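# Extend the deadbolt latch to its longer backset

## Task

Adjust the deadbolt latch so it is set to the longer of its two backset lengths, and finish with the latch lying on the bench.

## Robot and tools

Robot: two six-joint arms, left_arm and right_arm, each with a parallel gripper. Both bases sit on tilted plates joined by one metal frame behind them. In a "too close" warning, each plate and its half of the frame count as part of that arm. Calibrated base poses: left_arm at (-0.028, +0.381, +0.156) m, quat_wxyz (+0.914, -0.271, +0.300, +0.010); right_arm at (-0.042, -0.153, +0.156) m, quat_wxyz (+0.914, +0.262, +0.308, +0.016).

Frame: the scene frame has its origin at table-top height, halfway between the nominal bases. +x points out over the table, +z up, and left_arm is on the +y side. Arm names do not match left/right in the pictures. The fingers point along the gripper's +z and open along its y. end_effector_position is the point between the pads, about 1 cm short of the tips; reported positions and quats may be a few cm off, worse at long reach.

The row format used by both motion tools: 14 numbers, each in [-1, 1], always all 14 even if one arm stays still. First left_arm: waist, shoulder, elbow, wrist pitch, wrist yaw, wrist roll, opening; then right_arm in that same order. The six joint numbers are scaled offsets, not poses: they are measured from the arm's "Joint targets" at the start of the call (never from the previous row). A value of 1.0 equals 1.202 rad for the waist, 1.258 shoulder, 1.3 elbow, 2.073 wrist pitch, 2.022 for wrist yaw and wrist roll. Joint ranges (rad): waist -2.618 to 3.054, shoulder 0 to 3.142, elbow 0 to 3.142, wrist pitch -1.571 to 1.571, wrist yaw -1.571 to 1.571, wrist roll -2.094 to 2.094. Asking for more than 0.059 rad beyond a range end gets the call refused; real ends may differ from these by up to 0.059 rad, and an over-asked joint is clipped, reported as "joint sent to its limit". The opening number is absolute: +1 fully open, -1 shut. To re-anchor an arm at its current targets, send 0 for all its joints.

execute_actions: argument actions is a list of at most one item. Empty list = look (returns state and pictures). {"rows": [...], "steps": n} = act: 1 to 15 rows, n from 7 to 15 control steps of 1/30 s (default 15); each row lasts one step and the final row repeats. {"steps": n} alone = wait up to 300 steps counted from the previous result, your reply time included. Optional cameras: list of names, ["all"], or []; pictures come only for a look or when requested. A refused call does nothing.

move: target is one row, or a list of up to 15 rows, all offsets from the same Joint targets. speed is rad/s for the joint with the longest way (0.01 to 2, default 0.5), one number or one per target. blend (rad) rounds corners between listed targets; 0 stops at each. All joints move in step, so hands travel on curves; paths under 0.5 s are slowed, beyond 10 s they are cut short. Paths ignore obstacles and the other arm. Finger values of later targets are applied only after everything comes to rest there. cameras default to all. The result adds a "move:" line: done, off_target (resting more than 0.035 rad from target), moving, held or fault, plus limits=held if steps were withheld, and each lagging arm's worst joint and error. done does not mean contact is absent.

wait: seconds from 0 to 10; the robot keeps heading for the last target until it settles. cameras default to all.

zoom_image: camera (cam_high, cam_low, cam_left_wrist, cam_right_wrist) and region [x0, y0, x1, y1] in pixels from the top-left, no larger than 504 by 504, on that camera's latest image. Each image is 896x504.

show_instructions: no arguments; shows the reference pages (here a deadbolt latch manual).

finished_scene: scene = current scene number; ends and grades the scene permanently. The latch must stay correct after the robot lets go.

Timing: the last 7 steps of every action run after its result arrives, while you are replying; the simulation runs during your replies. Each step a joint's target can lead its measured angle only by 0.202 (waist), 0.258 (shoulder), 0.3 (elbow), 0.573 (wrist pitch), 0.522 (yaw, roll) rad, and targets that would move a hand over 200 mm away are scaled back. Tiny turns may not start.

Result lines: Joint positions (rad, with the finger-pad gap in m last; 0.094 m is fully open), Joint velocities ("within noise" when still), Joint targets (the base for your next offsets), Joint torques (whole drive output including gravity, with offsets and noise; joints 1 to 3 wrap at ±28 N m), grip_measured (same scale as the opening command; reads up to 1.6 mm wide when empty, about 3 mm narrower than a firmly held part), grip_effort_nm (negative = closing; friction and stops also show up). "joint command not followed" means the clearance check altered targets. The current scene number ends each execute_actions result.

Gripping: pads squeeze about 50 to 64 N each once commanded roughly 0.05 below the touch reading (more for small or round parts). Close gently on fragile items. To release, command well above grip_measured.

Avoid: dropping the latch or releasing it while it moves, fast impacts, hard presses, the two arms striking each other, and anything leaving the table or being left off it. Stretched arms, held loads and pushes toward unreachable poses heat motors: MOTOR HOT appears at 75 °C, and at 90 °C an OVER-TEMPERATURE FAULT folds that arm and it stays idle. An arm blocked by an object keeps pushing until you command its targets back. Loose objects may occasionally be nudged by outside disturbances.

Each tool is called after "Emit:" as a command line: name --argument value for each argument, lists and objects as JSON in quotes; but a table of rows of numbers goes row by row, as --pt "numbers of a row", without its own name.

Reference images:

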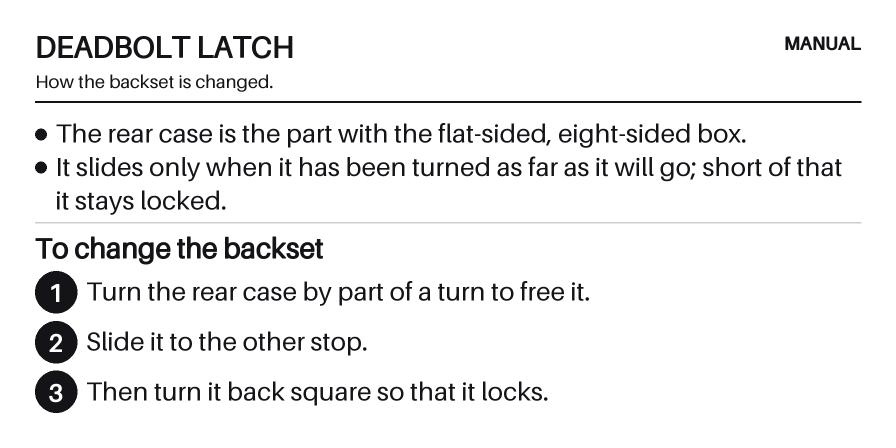

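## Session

Emit:
execute_actions --actions '[]'

Scene clock: 0.00 s of 4900.00 s.
left_arm: end_effector_position=(+0.4447, +0.1956, +0.3011) grip_measured=-0.985 grip_effort_nm=n/a end_effector_quat_wxyz=(+0.400, +0.503, +0.542, -0.542) | right_arm: end_effector_position=(-0.0519, -0.6557, +0.2041) grip_measured=+1.000 grip_effort_nm=n/a end_effector_quat_wxyz=(-0.005, +0.673, +0.357, -0.647)
Joint positions: left_arm=[-0.512 1.769 1.729 -0.882 0.679 1.168 0.001] | right_arm=[-1.59 1.478 1.2 -0.306 0.769 0.77 0.094]
Joint velocities: within noise
Joint torques (N m): no reading
Motor temperatures (°C): left_arm=[30 31 28 28 26 27 26] | right_arm=[30 35 34 29 28 26 29]
Heat: left arm: 31 °C; right arm: 35 °C.
Joint targets: left_arm=[-0.527 1.760 1.736 -0.884 0.697 1.169] | right_arm=[-1.600 1.471 1.205 -0.308 0.785 0.772]
camera_calibration:
cam_left_wrist: T_world_to_cam=[[-0.982494, 0.0926874, 0.1616, 0.371709], [-0.0879937, 0.533692, -0.841089, 0.225048], [-0.164203, -0.840584, -0.516193, 0.47865], [0, 0, 0, 1]] pos_world=[0.4636, 0.247787, 0.376293]
cam_right_wrist: T_world_to_cam=[[-0.481567, 0.746211, 0.459634, 0.372917], [0.292029, 0.631105, -0.718628, 0.614063], [-0.826324, -0.211841, -0.521835, 0.013251], [0, 0, 0, 1]] pos_world=[0.0112096, -0.663006, 0.276792]

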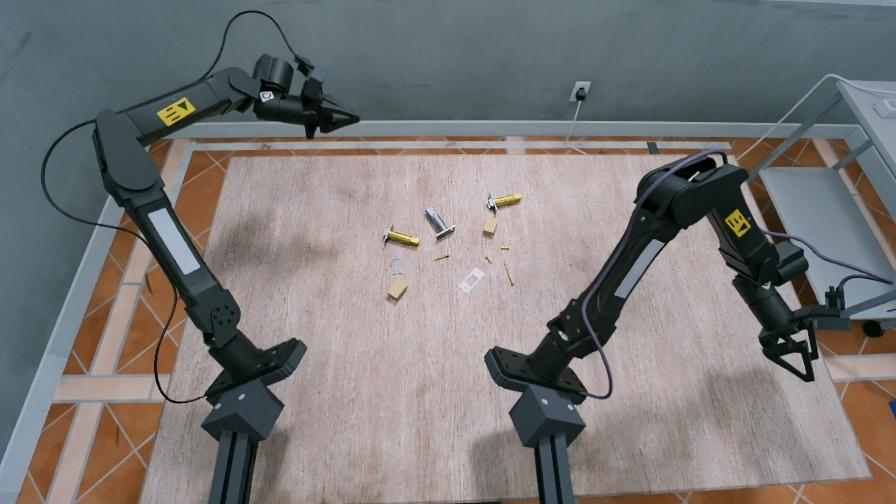

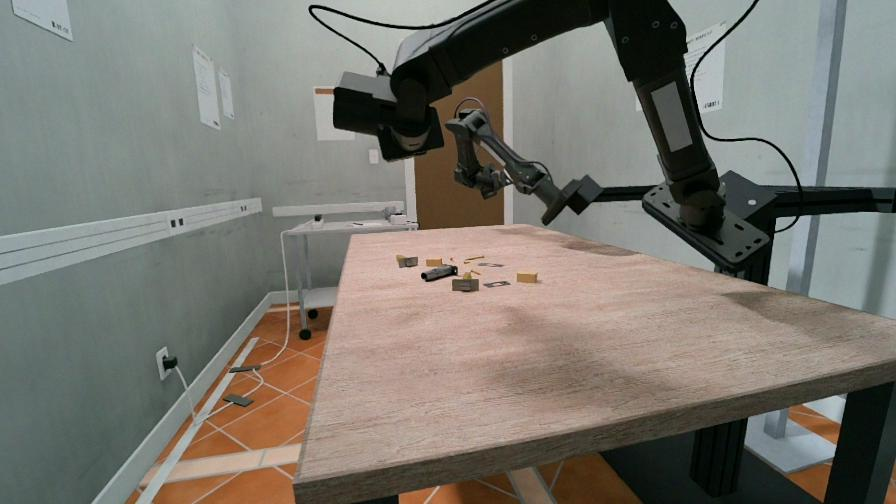

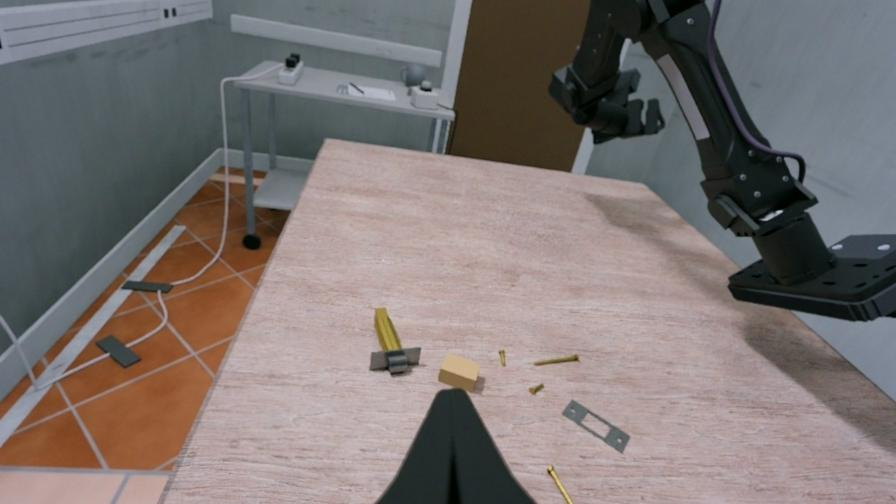

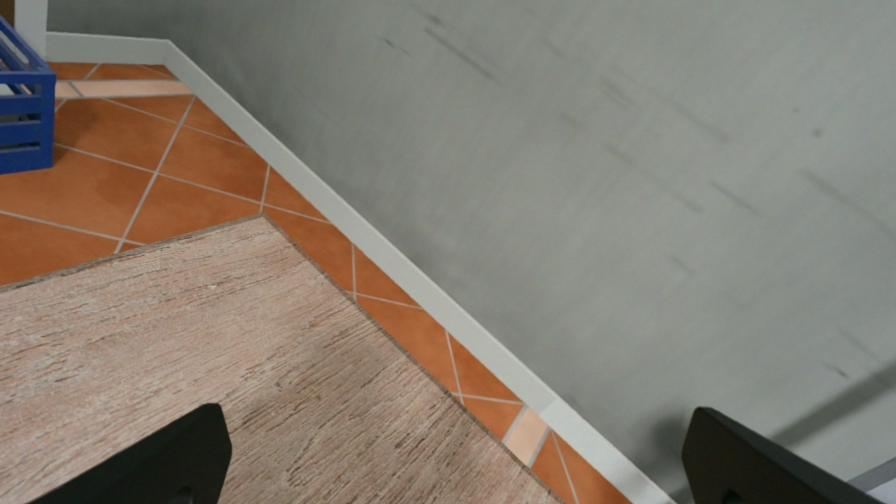

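Emit:
zoom_image --camera "cam_high" --region '[370, 180, 540, 310]'

Emit:
zoom_image --camera "cam_low" --region '[380, 240, 550, 310]'

Emit:
zoom_image --camera "cam_high" --region '[415, 195, 465, 245]'

Scaled by 2.965 from the camera's 896x504 image, which has a finer 1280x720 frame.

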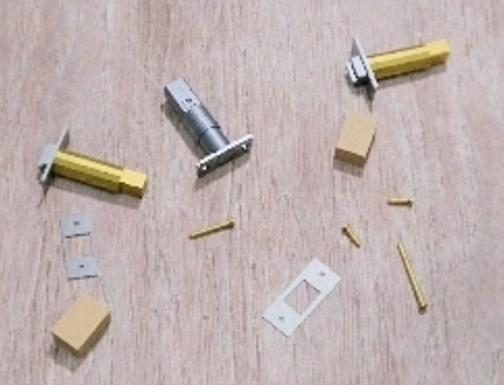

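Scaled by 2.965 from the camera's 896x504 image, which has a finer 1280x720 frame.

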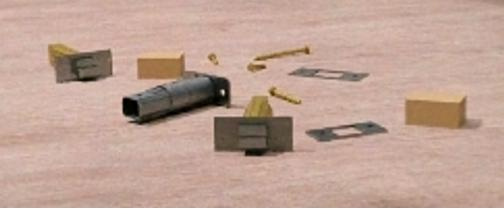

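Scaled by 10.080 from the camera's 896x504 image, which has a finer 1280x720 frame.

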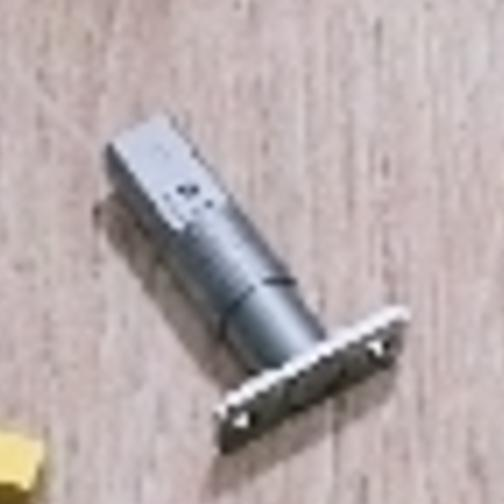

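Emit:
move --pt "0.136 -0.064 -0.464 0.495 -0.098 -0.074 0 0.166 -0.295 0.304 -0.286 -0.091 -0.085 1" --pt "0.272 -0.127 -0.928 0.99 -0.196 -0.148 1 1.0 -0.295 0.304 -0.286 -0.091 -0.233 1" --speed 1.0 --blend '[0.15,0]' --cameras '["cam_high","cam_right_wrist"]'

Emit:
zoom_image --camera "cam_high" --region '[370, 180, 540, 310]'

Scene clock: 8.90 s of 4900.00 s.
left_arm: end_effector_position=(+0.4559, +0.3071, +0.1287) grip_measured=+0.998 grip_effort_nm=0.120 end_effector_quat_wxyz=(+0.612, +0.246, +0.739, -0.134) | right_arm: end_effector_position=(+0.3646, -0.4877, +0.2135) grip_measured=+1.000 grip_effort_nm=0.042 end_effector_quat_wxyz=(+0.139, +0.430, +0.872, -0.188)
Joint positions: left_arm=[-0.201 1.628 0.534 1.157 0.294 0.878 0.094] | right_arm=[-0.4 1.117 1.577 -0.887 0.597 0.311 0.094]
Joint velocities: within noise
Joint torques (N m): left_arm=[-3.78 -9.05 2.03 1.39 0.42 -0.11] | right_arm=[0.54 -10.19 8.08 0.49 0.24 -0.1]
Motor temperatures (°C): left_arm=[31 33 28 29 27 27 27] | right_arm=[30 38 35 30 28 26 29]
Heat: left arm: 33 °C; right arm: 38 °C.
Joint targets: left_arm=[-0.200 1.600 0.530 1.168 0.301 0.870] | right_arm=[-0.398 1.100 1.600 -0.901 0.601 0.301]
Kept back: nothing.
move: done
camera_calibration:
cam_right_wrist: T_world_to_cam=[[-0.807263, -0.55662, 0.196218, -0.0166406], [-0.565437, 0.824687, 0.0131538, 0.643974], [-0.16914, -0.10033, -0.980472, 0.310543], [0, 0, 0, 1]] pos_world=[0.403218, -0.509182, 0.299273]
Images, in order (width x height): cam_high 896x504, cam_right_wrist 896x504.

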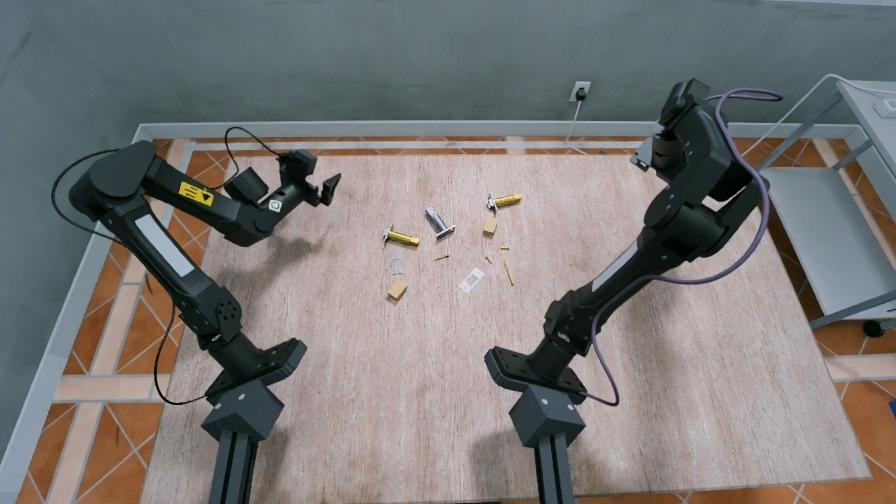

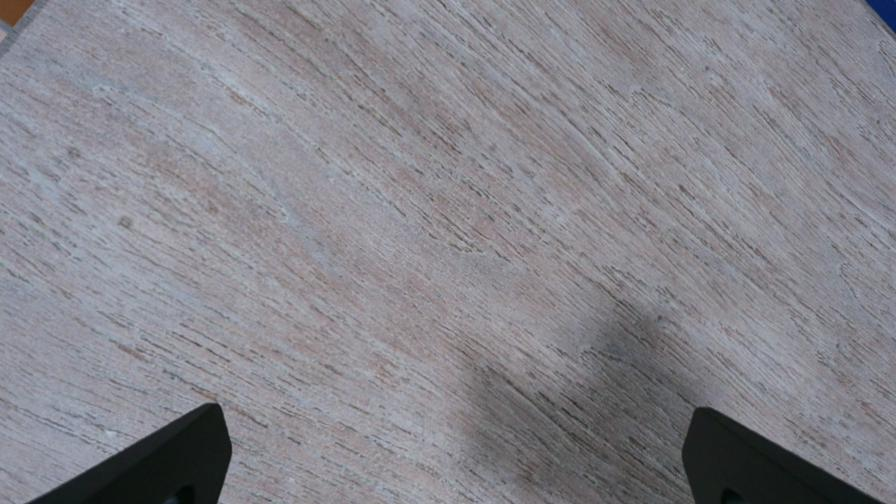

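Scaled by 2.965 from the camera's 896x504 image, which has a finer 1280x720 frame.

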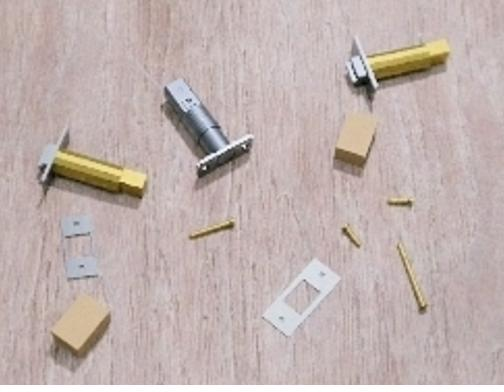

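Emit:
move --pt "0 0 0 0 0 0 1 0.5 0.2 0.1 -0.05 0.05 -0.04 1" --pt "0 0 0 0 0 0 1 0.963 0.852 0.22 -0.138 0.112 -0.083 1" --speed 0.9 --blend '[0.15,0]' --cameras '["cam_high","cam_right_wrist","cam_low"]'

Scene clock: 12.43 s of 4900.00 s.
left_arm: end_effector_position=(+0.4560, +0.3072, +0.1287) grip_measured=+0.998 grip_effort_nm=0.129 end_effector_quat_wxyz=(+0.612, +0.246, +0.739, -0.134) | right_arm: end_effector_position=(+0.3869, +0.0417, +0.1127) grip_measured=+1.000 grip_effort_nm=0.032 end_effector_quat_wxyz=(-0.011, -0.301, +0.954, +0.002)
Joint positions: left_arm=[-0.201 1.628 0.534 1.158 0.293 0.877 0.094] | right_arm=[0.747 2.179 1.864 -1.173 0.814 0.144 0.094]
Joint velocities: within noise
Joint torques (N m): left_arm=[-3.66 -9.06 2.1 1.4 0.45 -0.09] | right_arm=[8.29 -8.1 5.7 -0.12 0.12 -0.11]
Motor temperatures (°C): left_arm=[31 33 28 29 27 27 26] | right_arm=[30 38 35 30 28 26 29]
Heat: left arm: 33 °C; right arm: 38 °C.
Joint targets: left_arm=[-0.200 1.600 0.530 1.168 0.301 0.870] | right_arm=[0.760 2.172 1.886 -1.187 0.828 0.133]
Kept back: nothing.
move: done
camera_calibration:
cam_right_wrist: T_world_to_cam=[[0.565321, -0.82466, -0.0186483, -0.179775], [-0.734173, -0.51334, 0.444379, 0.293793], [-0.376034, -0.237526, -0.895645, 0.344873], [0, 0, 0, 1]] pos_world=[0.447009, 0.0844789, 0.174976]
Images, in order (width x height): cam_high 896x504, cam_low 896x504, cam_right_wrist 896x504.

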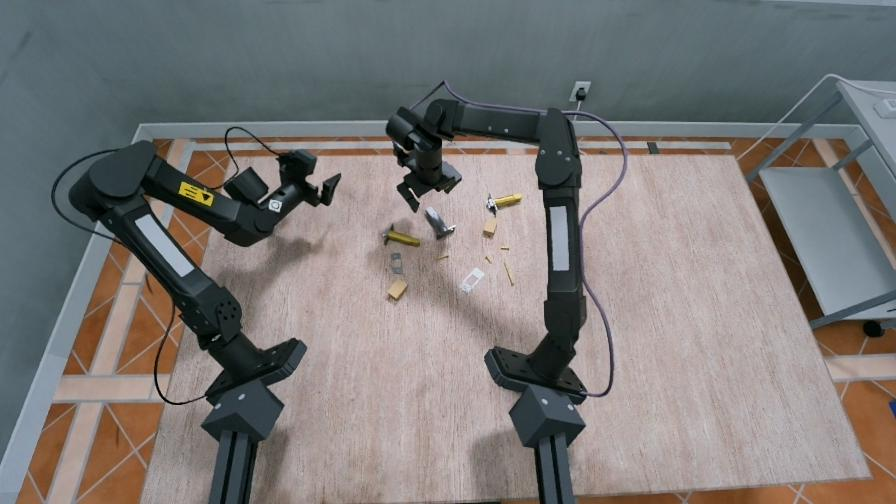

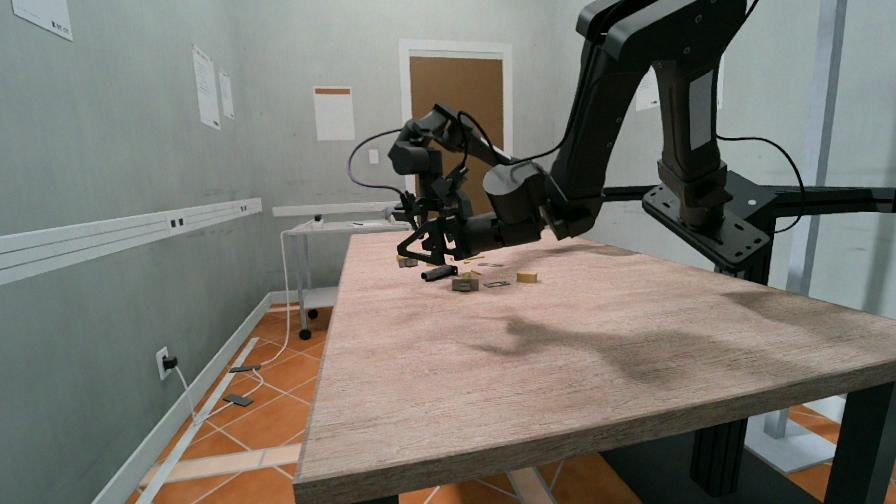

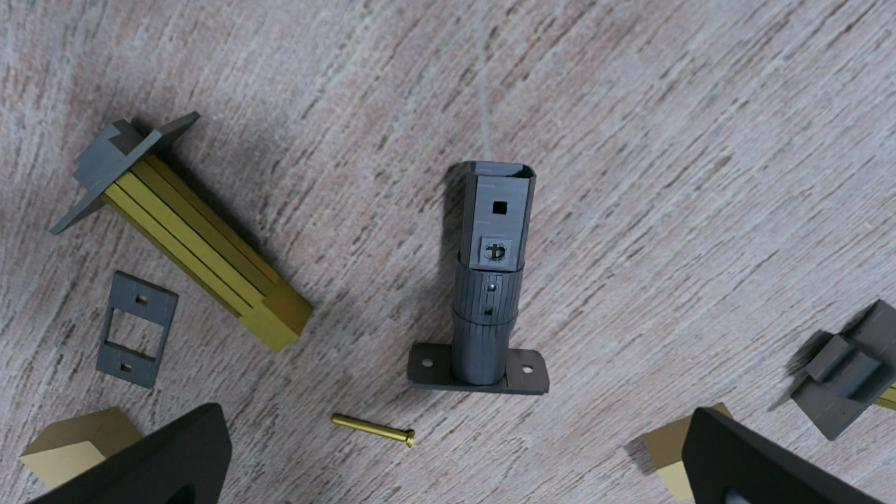

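Emit:
zoom_image --camera "cam_right_wrist" --region '[380, 140, 580, 410]'

Scaled by 1.867 from the camera's 896x504 image, which has a finer 1280x720 frame.

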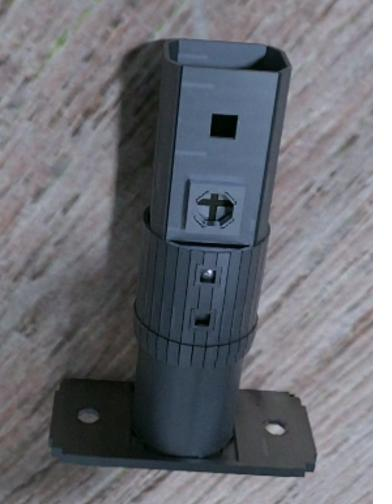

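Emit:
move --target '[0,0,0,0,0,0,1, -0.100,0.050,-0.077,0.138,-0.004,-0.054,0.5]' --speed 0.3 --cameras '["cam_right_wrist"]'

Scene clock: 15.50 s of 4900.00 s.
left_arm: end_effector_position=(+0.4560, +0.3072, +0.1288) grip_measured=+0.998 grip_effort_nm=0.125 end_effector_quat_wxyz=(+0.613, +0.246, +0.739, -0.134) | right_arm: end_effector_position=(+0.4061, +0.0400, +0.0537) grip_measured=+0.502 grip_effort_nm=-0.061 end_effector_quat_wxyz=(+0.003, -0.263, +0.965, -0.003)
Joint positions: left_arm=[-0.201 1.628 0.534 1.158 0.293 0.877 0.094] | right_arm=[0.633 2.219 1.799 -0.916 0.815 0.035 0.071]
Joint velocities: within noise
Joint torques (N m): left_arm=[-3.74 -9.16 2.11 1.4 0.46 -0.09] | right_arm=[7.97 -6.95 2.65 0.21 0.05 -0.12]
Motor temperatures (°C): left_arm=[31 33 28 30 27 27 26] | right_arm=[31 38 35 30 28 26 29]
Heat: left arm: 33 °C; right arm: 38 °C.
Joint targets: left_arm=[-0.200 1.600 0.530 1.168 0.301 0.870] | right_arm=[0.640 2.234 1.786 -0.901 0.820 0.024]
Kept back: nothing.
move: done
camera_calibration:
cam_right_wrist: T_world_to_cam=[[0.498877, -0.866672, -0.0011106, -0.165434], [-0.785024, -0.45242, 0.423148, 0.352632], [-0.367233, -0.210227, -0.90606, 0.294732], [0, 0, 0, 1]] pos_world=[0.467591, 0.0781214, 0.117646]
Images, in order (width x height): cam_right_wrist 896x504.

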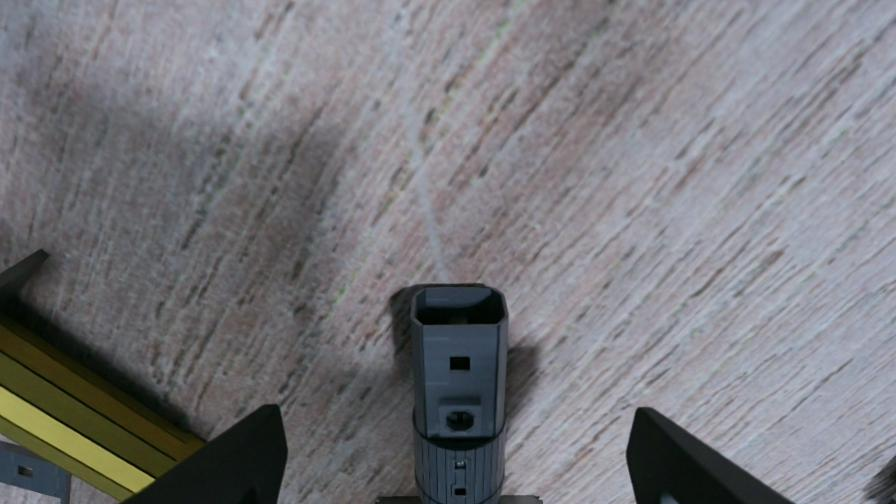

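Emit:
move --target '[0,0,0,0,0,0,1, -0.0345,0.0207,-0.0272,0.0479,-0.009,-0.0272,0.5]' --speed 0.15 --cameras '["cam_right_wrist","cam_low"]'

Emit:
zoom_image --camera "cam_low" --region '[380, 220, 510, 310]'

Scene clock: 17.13 s of 4900.00 s.
left_arm: end_effector_position=(+0.4560, +0.3072, +0.1288) grip_measured=+0.998 grip_effort_nm=0.125 end_effector_quat_wxyz=(+0.613, +0.246, +0.739, -0.134) | right_arm: end_effector_position=(+0.4064, +0.0398, +0.0285) grip_measured=+0.502 grip_effort_nm=-0.061 end_effector_quat_wxyz=(+0.004, -0.263, +0.965, -0.007)
Joint positions: left_arm=[-0.201 1.628 0.534 1.158 0.293 0.877 0.094] | right_arm=[0.594 2.243 1.764 -0.816 0.814 -0.02 0.071]
Joint velocities: within noise
Joint torques (N m): left_arm=[-3.7 -9.03 2.14 1.38 0.45 -0.09] | right_arm=[7.75 -7.01 2.5 0.2 -0.14 -0.12]
Motor temperatures (°C): left_arm=[31 33 28 30 27 27 26] | right_arm=[31 38 35 30 28 26 29]
Heat: left arm: 33 °C; right arm: 38 °C.
Joint targets: left_arm=[-0.200 1.600 0.530 1.168 0.301 0.870] | right_arm=[0.598 2.260 1.751 -0.802 0.801 -0.031]
Kept back: nothing.
move: done
camera_calibration:
cam_right_wrist: T_world_to_cam=[[0.499132, -0.866496, 0.00716631, -0.166101], [-0.786711, -0.449675, 0.422939, 0.364034], [-0.363253, -0.21674, -0.90613, 0.27058], [0, 0, 0, 1]] pos_world=[0.467584, 0.0784169, 0.0924063]
Images, in order (width x height): cam_low 896x504, cam_right_wrist 896x504.

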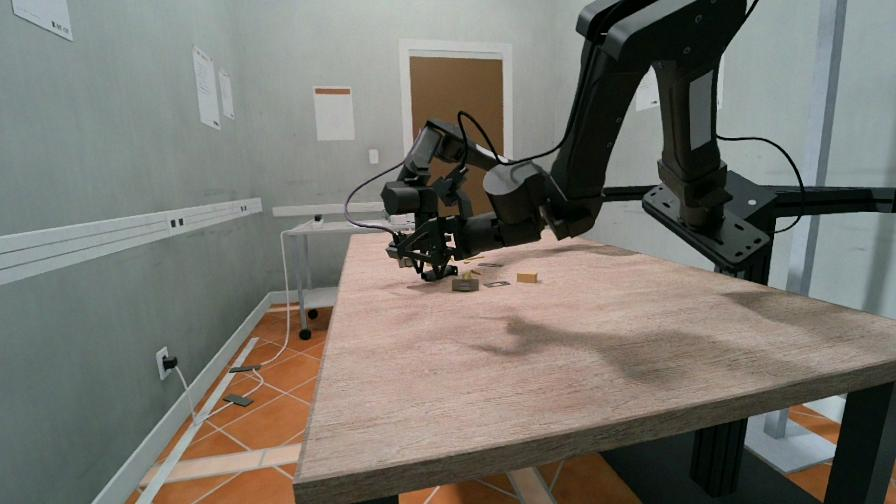

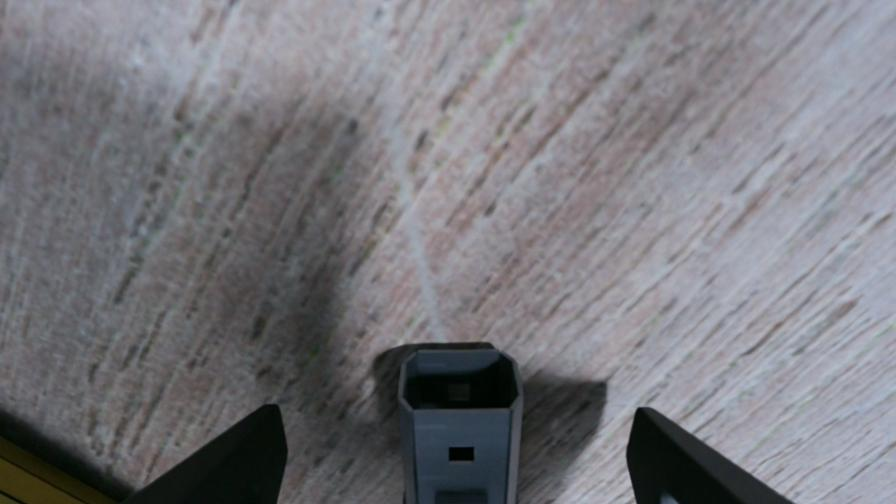

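Scaled by 3.877 from the camera's 896x504 image, which has a finer 1280x720 frame.

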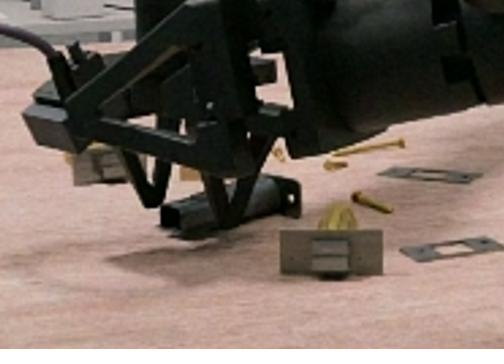

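Emit:
move --pt "0 0 0 0 0 0 1 0 0 0 0 0 0 -0.40" --pt "0 0 0 0 0 0 1 0 0 0 0 0 0 -0.54" --pt "0 0 0 0 0 0 1 0 0 0 0 0 0 -0.72" --speed 0.1 --cameras '["cam_right_wrist"]'

Scene clock: 19.93 s of 4900.00 s.
left_arm: end_effector_position=(+0.4560, +0.3072, +0.1288) grip_measured=+0.998 grip_effort_nm=0.120 end_effector_quat_wxyz=(+0.613, +0.246, +0.739, -0.134) | right_arm: end_effector_position=(+0.4066, +0.0400, +0.0285) grip_measured=-0.570 grip_effort_nm=-0.994 end_effector_quat_wxyz=(+0.004, -0.263, +0.965, -0.007)
Joint positions: left_arm=[-0.201 1.628 0.534 1.158 0.293 0.877 0.094] | right_arm=[0.594 2.243 1.764 -0.815 0.814 -0.021 0.02]
Joint velocities: within noise
Joint torques (N m): left_arm=[-3.71 -9.14 2.06 1.39 0.44 -0.11] | right_arm=[7.76 -6.99 2.48 0.2 -0.13 -0.11]
Motor temperatures (°C): left_arm=[31 33 28 31 27 27 26] | right_arm=[32 38 35 29 28 26 29]
Heat: left arm: 33 °C; right arm: 38 °C.
Joint targets: left_arm=[-0.200 1.600 0.530 1.168 0.301 0.870] | right_arm=[0.598 2.260 1.751 -0.801 0.802 -0.031]
Kept back: nothing.
move: done
camera_calibration:
cam_right_wrist: T_world_to_cam=[[0.499408, -0.866337, 0.00717659, -0.166222], [-0.786853, -0.450091, 0.422232, 0.364328], [-0.362565, -0.216513, -0.90646, 0.270394], [0, 0, 0, 1]] pos_world=[0.467721, 0.0785205, 0.0924636]
Images, in order (width x height): cam_right_wrist 896x504.

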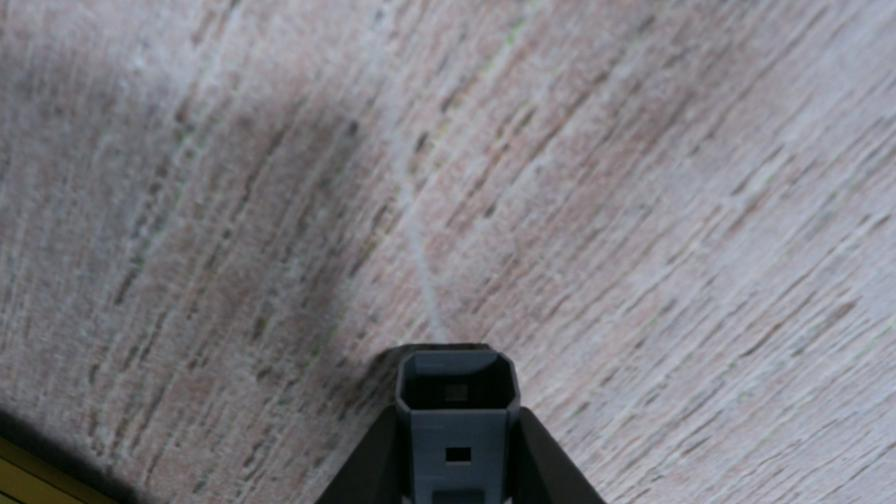

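Emit:
move --pt "0 0 0 0 0 0 1 0.040 -0.022 0.030 -0.0555 0.006 0.033 -0.72" --pt "0 0 0 0 0 0 1 0.140 -0.058 0.095 -0.178 0.015 0.076 -0.72" --pt "0 0 0 0 0 0 1 0.077 -0.135 0.324 -0.303 0.011 0.886 -0.72" --speed '[0.15,0.4,0.8]' --blend '[0.03,0.05,0]' --cameras '["cam_right_wrist","cam_high","cam_low"]'

Scene clock: 24.87 s of 4900.00 s.
left_arm: end_effector_position=(+0.4560, +0.3073, +0.1289) grip_measured=+0.998 grip_effort_nm=0.120 end_effector_quat_wxyz=(+0.613, +0.246, +0.739, -0.134) | right_arm: end_effector_position=(+0.4477, -0.0253, +0.1585) grip_measured=-0.569 grip_effort_nm=-0.989 end_effector_quat_wxyz=(+0.001, +0.528, +0.849, +0.003)
Joint positions: left_arm=[-0.201 1.628 0.534 1.158 0.293 0.877 0.094] | right_arm=[0.685 2.121 2.148 -1.412 0.819 1.75 0.02]
Joint velocities: within noise
Joint torques (N m): left_arm=[-3.71 -9.1 2.06 1.41 0.45 -0.07] | right_arm=[7.45 -10.15 5.98 -0.11 0.05 0.11]
Motor temperatures (°C): left_arm=[31 33 28 31 27 27 26] | right_arm=[33 39 35 29 28 26 29]
Heat: left arm: 33 °C; right arm: 39 °C.
Joint targets: left_arm=[-0.200 1.600 0.530 1.168 0.301 0.870] | right_arm=[0.691 2.091 2.172 -1.430 0.824 1.761]
Kept back: nothing.
move: done
camera_calibration:
cam_right_wrist: T_world_to_cam=[[-0.900868, -0.433844, -0.0147386, 0.397105], [-0.397867, 0.81163, 0.427736, 0.169283], [-0.173608, 0.391198, -0.903783, 0.319357], [0, 0, 0, 1]] pos_world=[0.480534, -0.0900453, 0.222074]
Images, in order (width x height): cam_high 896x504, cam_low 896x504, cam_right_wrist 896x504.

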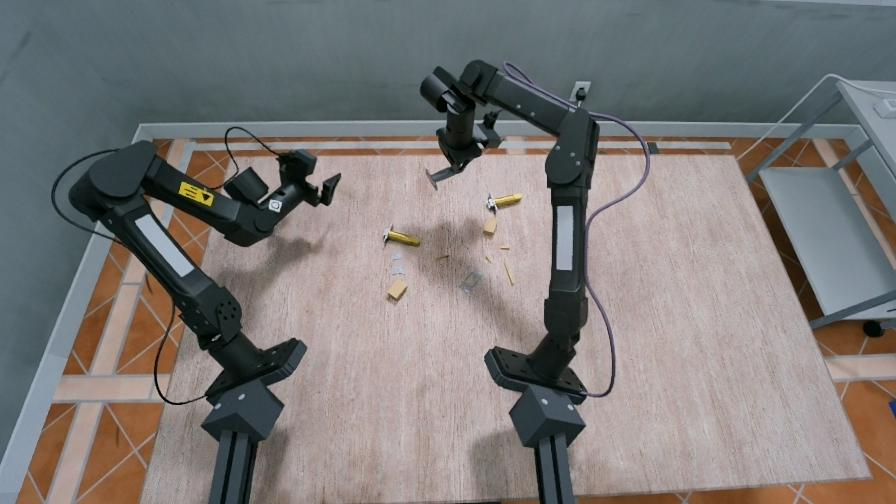

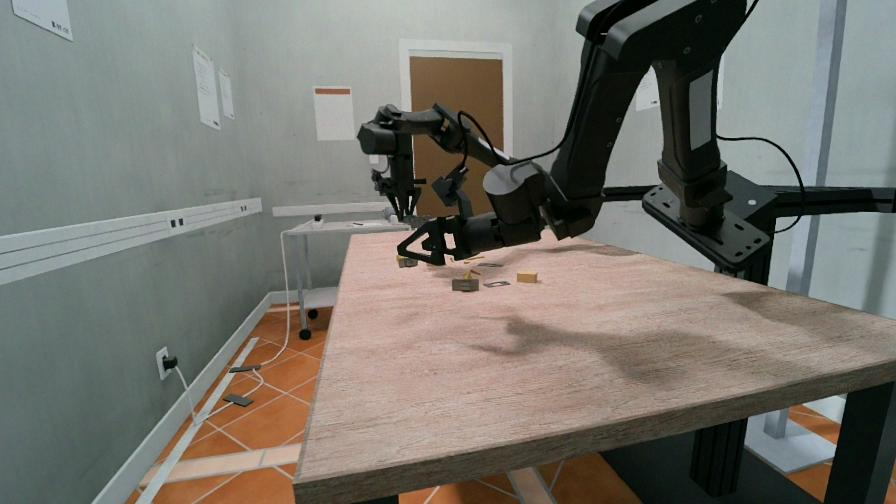

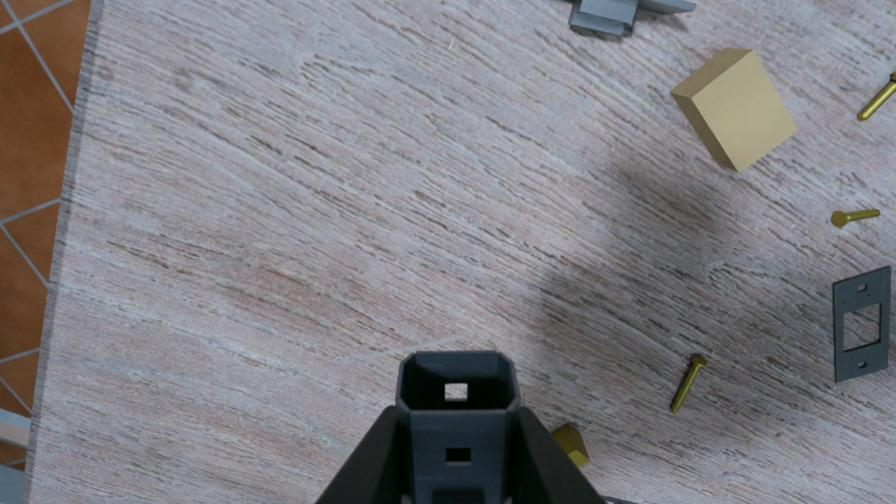

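Emit:
move --target '[-0.262,0.397,0.171,-0.004,0.1,-0.739,1, 0,0,0,0,0,0,-0.72]' --speed 0.7

Scene clock: 32.13 s of 4900.00 s.
left_arm: end_effector_position=(+0.3921, +0.1087, +0.1410) grip_measured=+0.998 grip_effort_nm=0.120 end_effector_quat_wxyz=(+0.198, -0.177, +0.690, -0.674) | right_arm: end_effector_position=(+0.4476, -0.0254, +0.1585) grip_measured=-0.569 grip_effort_nm=-0.984 end_effector_quat_wxyz=(+0.001, +0.528, +0.849, +0.003)
Joint positions: left_arm=[-0.489 2.084 0.74 1.159 0.483 -0.625 0.094] | right_arm=[0.685 2.121 2.148 -1.413 0.819 1.75 0.02]
Joint velocities: within noise
Joint torques (N m): left_arm=[-8.28 -5.72 3.06 1.12 0.64 0.03] | right_arm=[7.46 -10.19 5.98 -0.11 0.05 0.1]
Motor temperatures (°C): left_arm=[31 33 28 32 27 27 26] | right_arm=[33 39 35 29 28 26 30]
Heat: left arm: 33 °C; right arm: 39 °C.
Joint targets: left_arm=[-0.515 2.099 0.752 1.160 0.503 -0.625] | right_arm=[0.691 2.091 2.172 -1.430 0.824 1.761]
Kept back: nothing.
move: done
camera_calibration:
cam_left_wrist: T_world_to_cam=[[-0.04291, -0.0451226, 0.998059, -0.117441], [-0.995791, -0.0790468, -0.0463862, 0.44265], [0.0809865, -0.995849, -0.0415407, 0.168076], [0, 0, 0, 1]] pos_world=[0.422136, 0.197069, 0.144728]
cam_right_wrist: T_world_to_cam=[[-0.900963, -0.433663, -0.0142263, 0.396927], [-0.39752, 0.811845, 0.427652, 0.169171], [-0.173907, 0.390954, -0.903831, 0.319505], [0, 0, 0, 1]] pos_world=[0.480429, -0.0901198, 0.222079]

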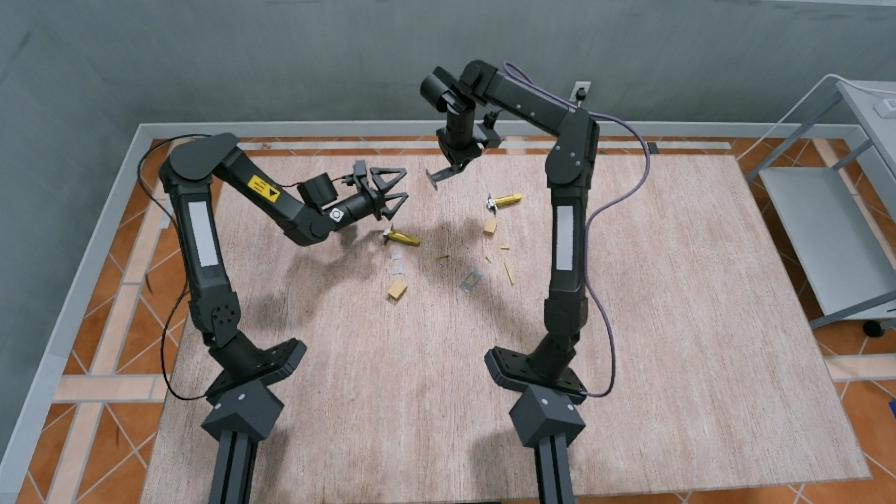

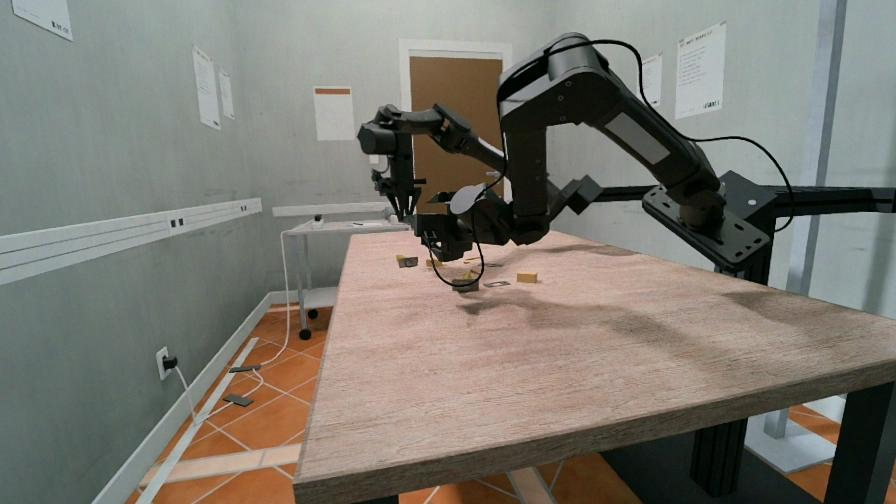

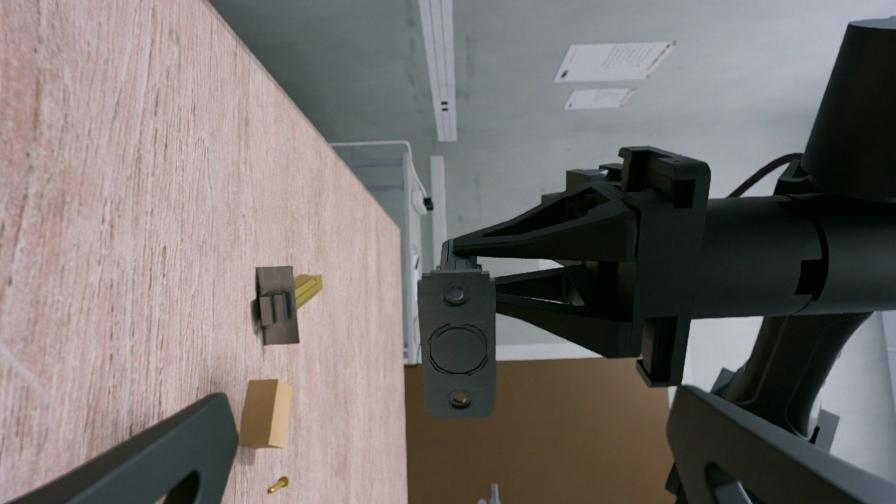

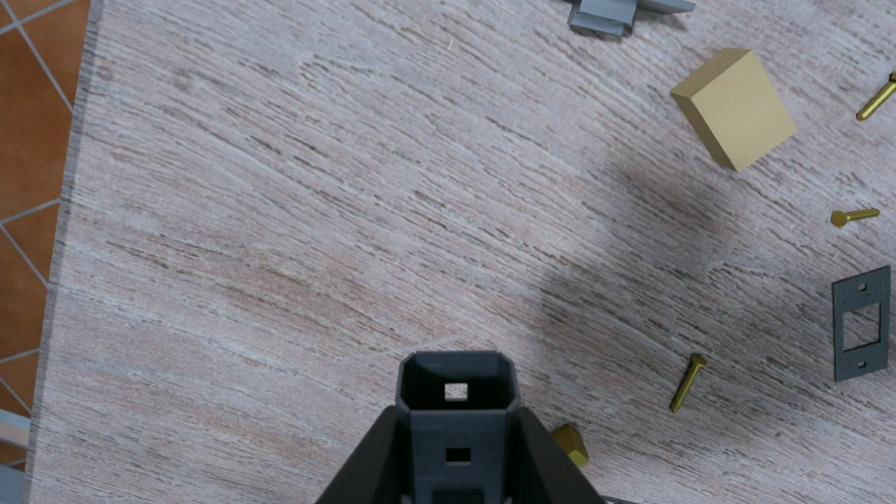

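Emit:
move --target '[-0.0416,0.081,0.066,-0.004,-0.0094,-0.017,1, 0,0,0,0,0,0,-0.72]' --speed 0.2 --cameras '["cam_left_wrist"]'

Scene clock: 34.77 s of 4900.00 s.
left_arm: end_effector_position=(+0.3878, +0.0752, +0.1398) grip_measured=+0.998 grip_effort_nm=0.115 end_effector_quat_wxyz=(+0.174, -0.173, +0.684, -0.687) | right_arm: end_effector_position=(+0.4476, -0.0254, +0.1585) grip_measured=-0.569 grip_effort_nm=-0.984 end_effector_quat_wxyz=(+0.001, +0.528, +0.849, +0.003)
Joint positions: left_arm=[-0.537 2.184 0.826 1.154 0.477 -0.659 0.094] | right_arm=[0.685 2.121 2.148 -1.413 0.819 1.75 0.02]
Joint velocities: within noise
Joint torques (N m): left_arm=[-9.1 -5.96 3.1 1.07 0.52 0.02] | right_arm=[7.45 -10.18 6 -0.12 0.05 0.11]
Motor temperatures (°C): left_arm=[31 33 28 32 27 27 26] | right_arm=[33 39 35 29 28 26 30]
Heat: left arm: 33 °C; right arm: 39 °C.
Joint targets: left_arm=[-0.565 2.201 0.838 1.151 0.484 -0.659] | right_arm=[0.691 2.091 2.172 -1.430 0.824 1.761]
Kept back: nothing.
move: done
camera_calibration:
cam_left_wrist: T_world_to_cam=[[-0.0232138, -0.00970106, 0.999683, -0.128469], [-0.998958, -0.0390759, -0.0235762, 0.430719], [0.0392923, -0.999189, -0.00878385, 0.146855], [0, 0, 0, 1]] pos_world=[0.421518, 0.16232, 0.139873]
Images, in order (width x height): cam_left_wrist 896x504.

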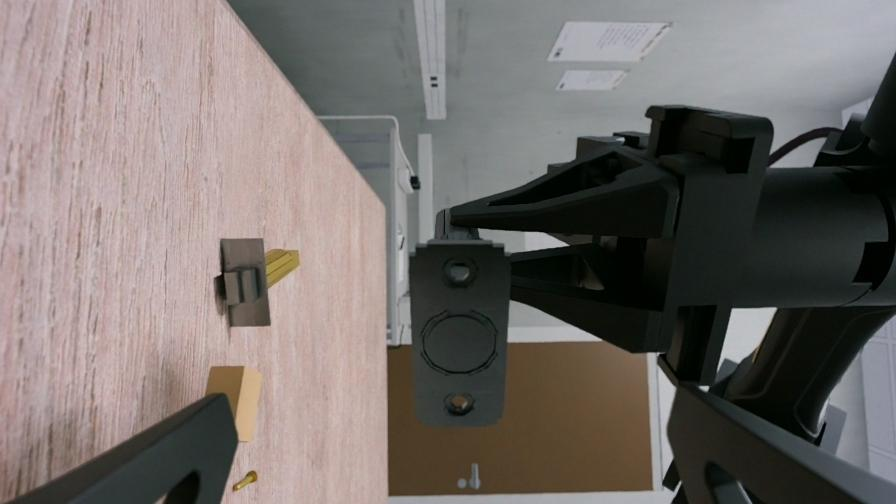

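Emit:
move --target '[-0.037,0.067,0.1095,-0.028,-0.025,0,1, 0,0,0,0,0,0,-0.72]' --speed 0.12 --cameras '["cam_left_wrist","cam_low"]'

Scene clock: 37.00 s of 4900.00 s.
left_arm: end_effector_position=(+0.4059, +0.0456, +0.1387) grip_measured=+0.998 grip_effort_nm=0.115 end_effector_quat_wxyz=(+0.179, -0.173, +0.686, -0.683) | right_arm: end_effector_position=(+0.4476, -0.0254, +0.1585) grip_measured=-0.569 grip_effort_nm=-0.989 end_effector_quat_wxyz=(+0.001, +0.528, +0.849, +0.003)
Joint positions: left_arm=[-0.578 2.266 0.968 1.099 0.426 -0.66 0.094] | right_arm=[0.685 2.121 2.148 -1.413 0.819 1.75 0.02]
Joint velocities: within noise
Joint torques (N m): left_arm=[-10.06 -6.22 3.43 1.12 0.53 -0.01] | right_arm=[7.45 -10.18 5.97 -0.12 0.05 0.11]
Motor temperatures (°C): left_arm=[32 33 28 31 27 27 26] | right_arm=[33 39 35 29 28 26 30]
Heat: left arm: 33 °C; right arm: 39 °C.
Joint targets: left_arm=[-0.609 2.286 0.980 1.093 0.434 -0.659] | right_arm=[0.691 2.091 2.172 -1.430 0.824 1.761]
Kept back: nothing.
move: done
camera_calibration:
cam_left_wrist: T_world_to_cam=[[-0.0271342, -0.0207286, 0.999417, -0.125062], [-0.998552, -0.0459016, -0.0280628, 0.448337], [0.0464565, -0.998731, -0.019453, 0.115138], [0, 0, 0, 1]] pos_world=[0.438945, 0.132979, 0.13981]
Images, in order (width x height): cam_low 896x504, cam_left_wrist 896x504.

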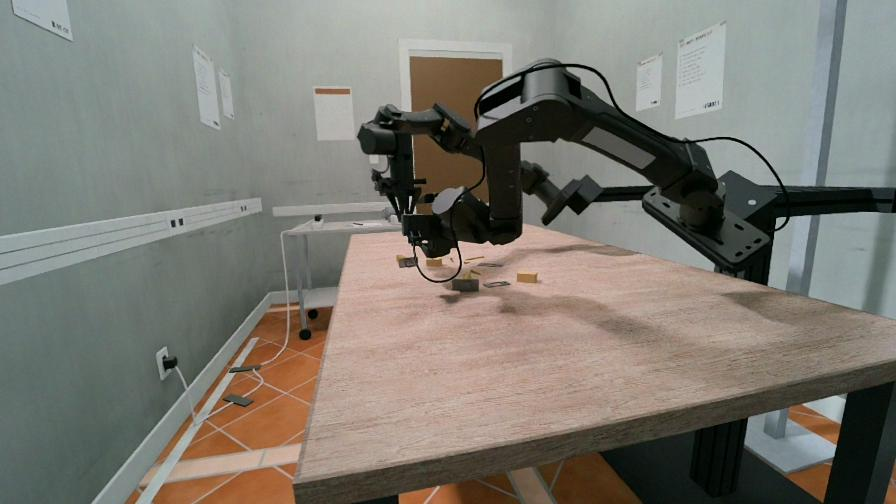

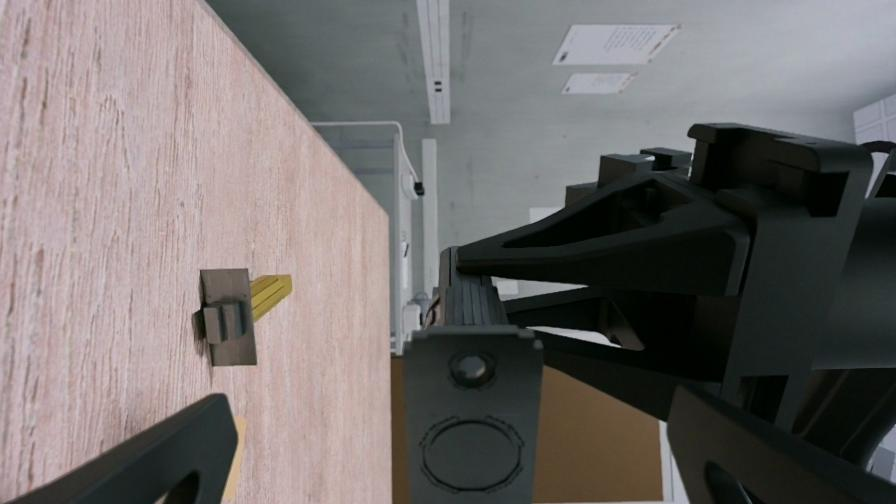

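Emit:
move --target '[-0.011,0.003,-0.022,0.014,-0.0063,0,1, 0,0,0,0,0,0,-0.72]' --speed 0.1 --cameras '["cam_left_wrist"]'

Scene clock: 39.73 s of 4900.00 s.
left_arm: end_effector_position=(+0.3997, +0.0419, +0.1400) grip_measured=+0.998 grip_effort_nm=0.120 end_effector_quat_wxyz=(+0.177, -0.171, +0.688, -0.683) | right_arm: end_effector_position=(+0.4476, -0.0254, +0.1585) grip_measured=-0.569 grip_effort_nm=-0.989 end_effector_quat_wxyz=(+0.001, +0.528, +0.849, +0.003)
Joint positions: left_arm=[-0.591 2.271 0.957 1.109 0.413 -0.66 0.094] | right_arm=[0.685 2.121 2.148 -1.413 0.819 1.75 0.02]
Joint velocities: within noise
Joint torques (N m): left_arm=[-10.04 -6.24 2.04 1.24 0.47 0] | right_arm=[7.45 -10.17 5.98 -0.12 0.05 0.1]
Motor temperatures (°C): left_arm=[32 33 28 31 27 27 26] | right_arm=[34 39 35 29 28 26 30]
Heat: left arm: 33 °C; right arm: 39 °C.
Joint targets: left_arm=[-0.623 2.289 0.951 1.123 0.421 -0.659] | right_arm=[0.691 2.091 2.172 -1.430 0.824 1.761]
Kept back: nothing.
move: done
camera_calibration:
cam_left_wrist: T_world_to_cam=[[-0.024922, -0.0239291, 0.999403, -0.127357], [-0.998843, -0.040525, -0.0258783, 0.441626], [0.0411201, -0.998892, -0.0228915, 0.114416], [0, 0, 0, 1]] pos_world=[0.433237, 0.129139, 0.141328]
Images, in order (width x height): cam_left_wrist 896x504.

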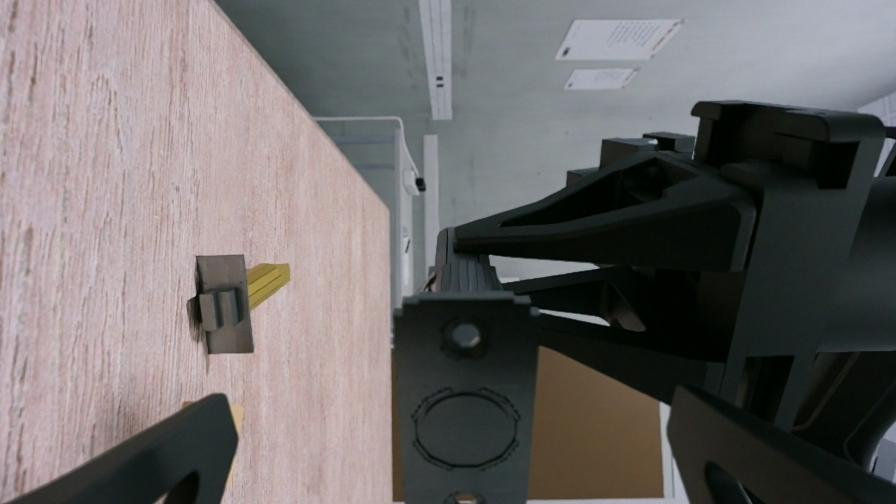

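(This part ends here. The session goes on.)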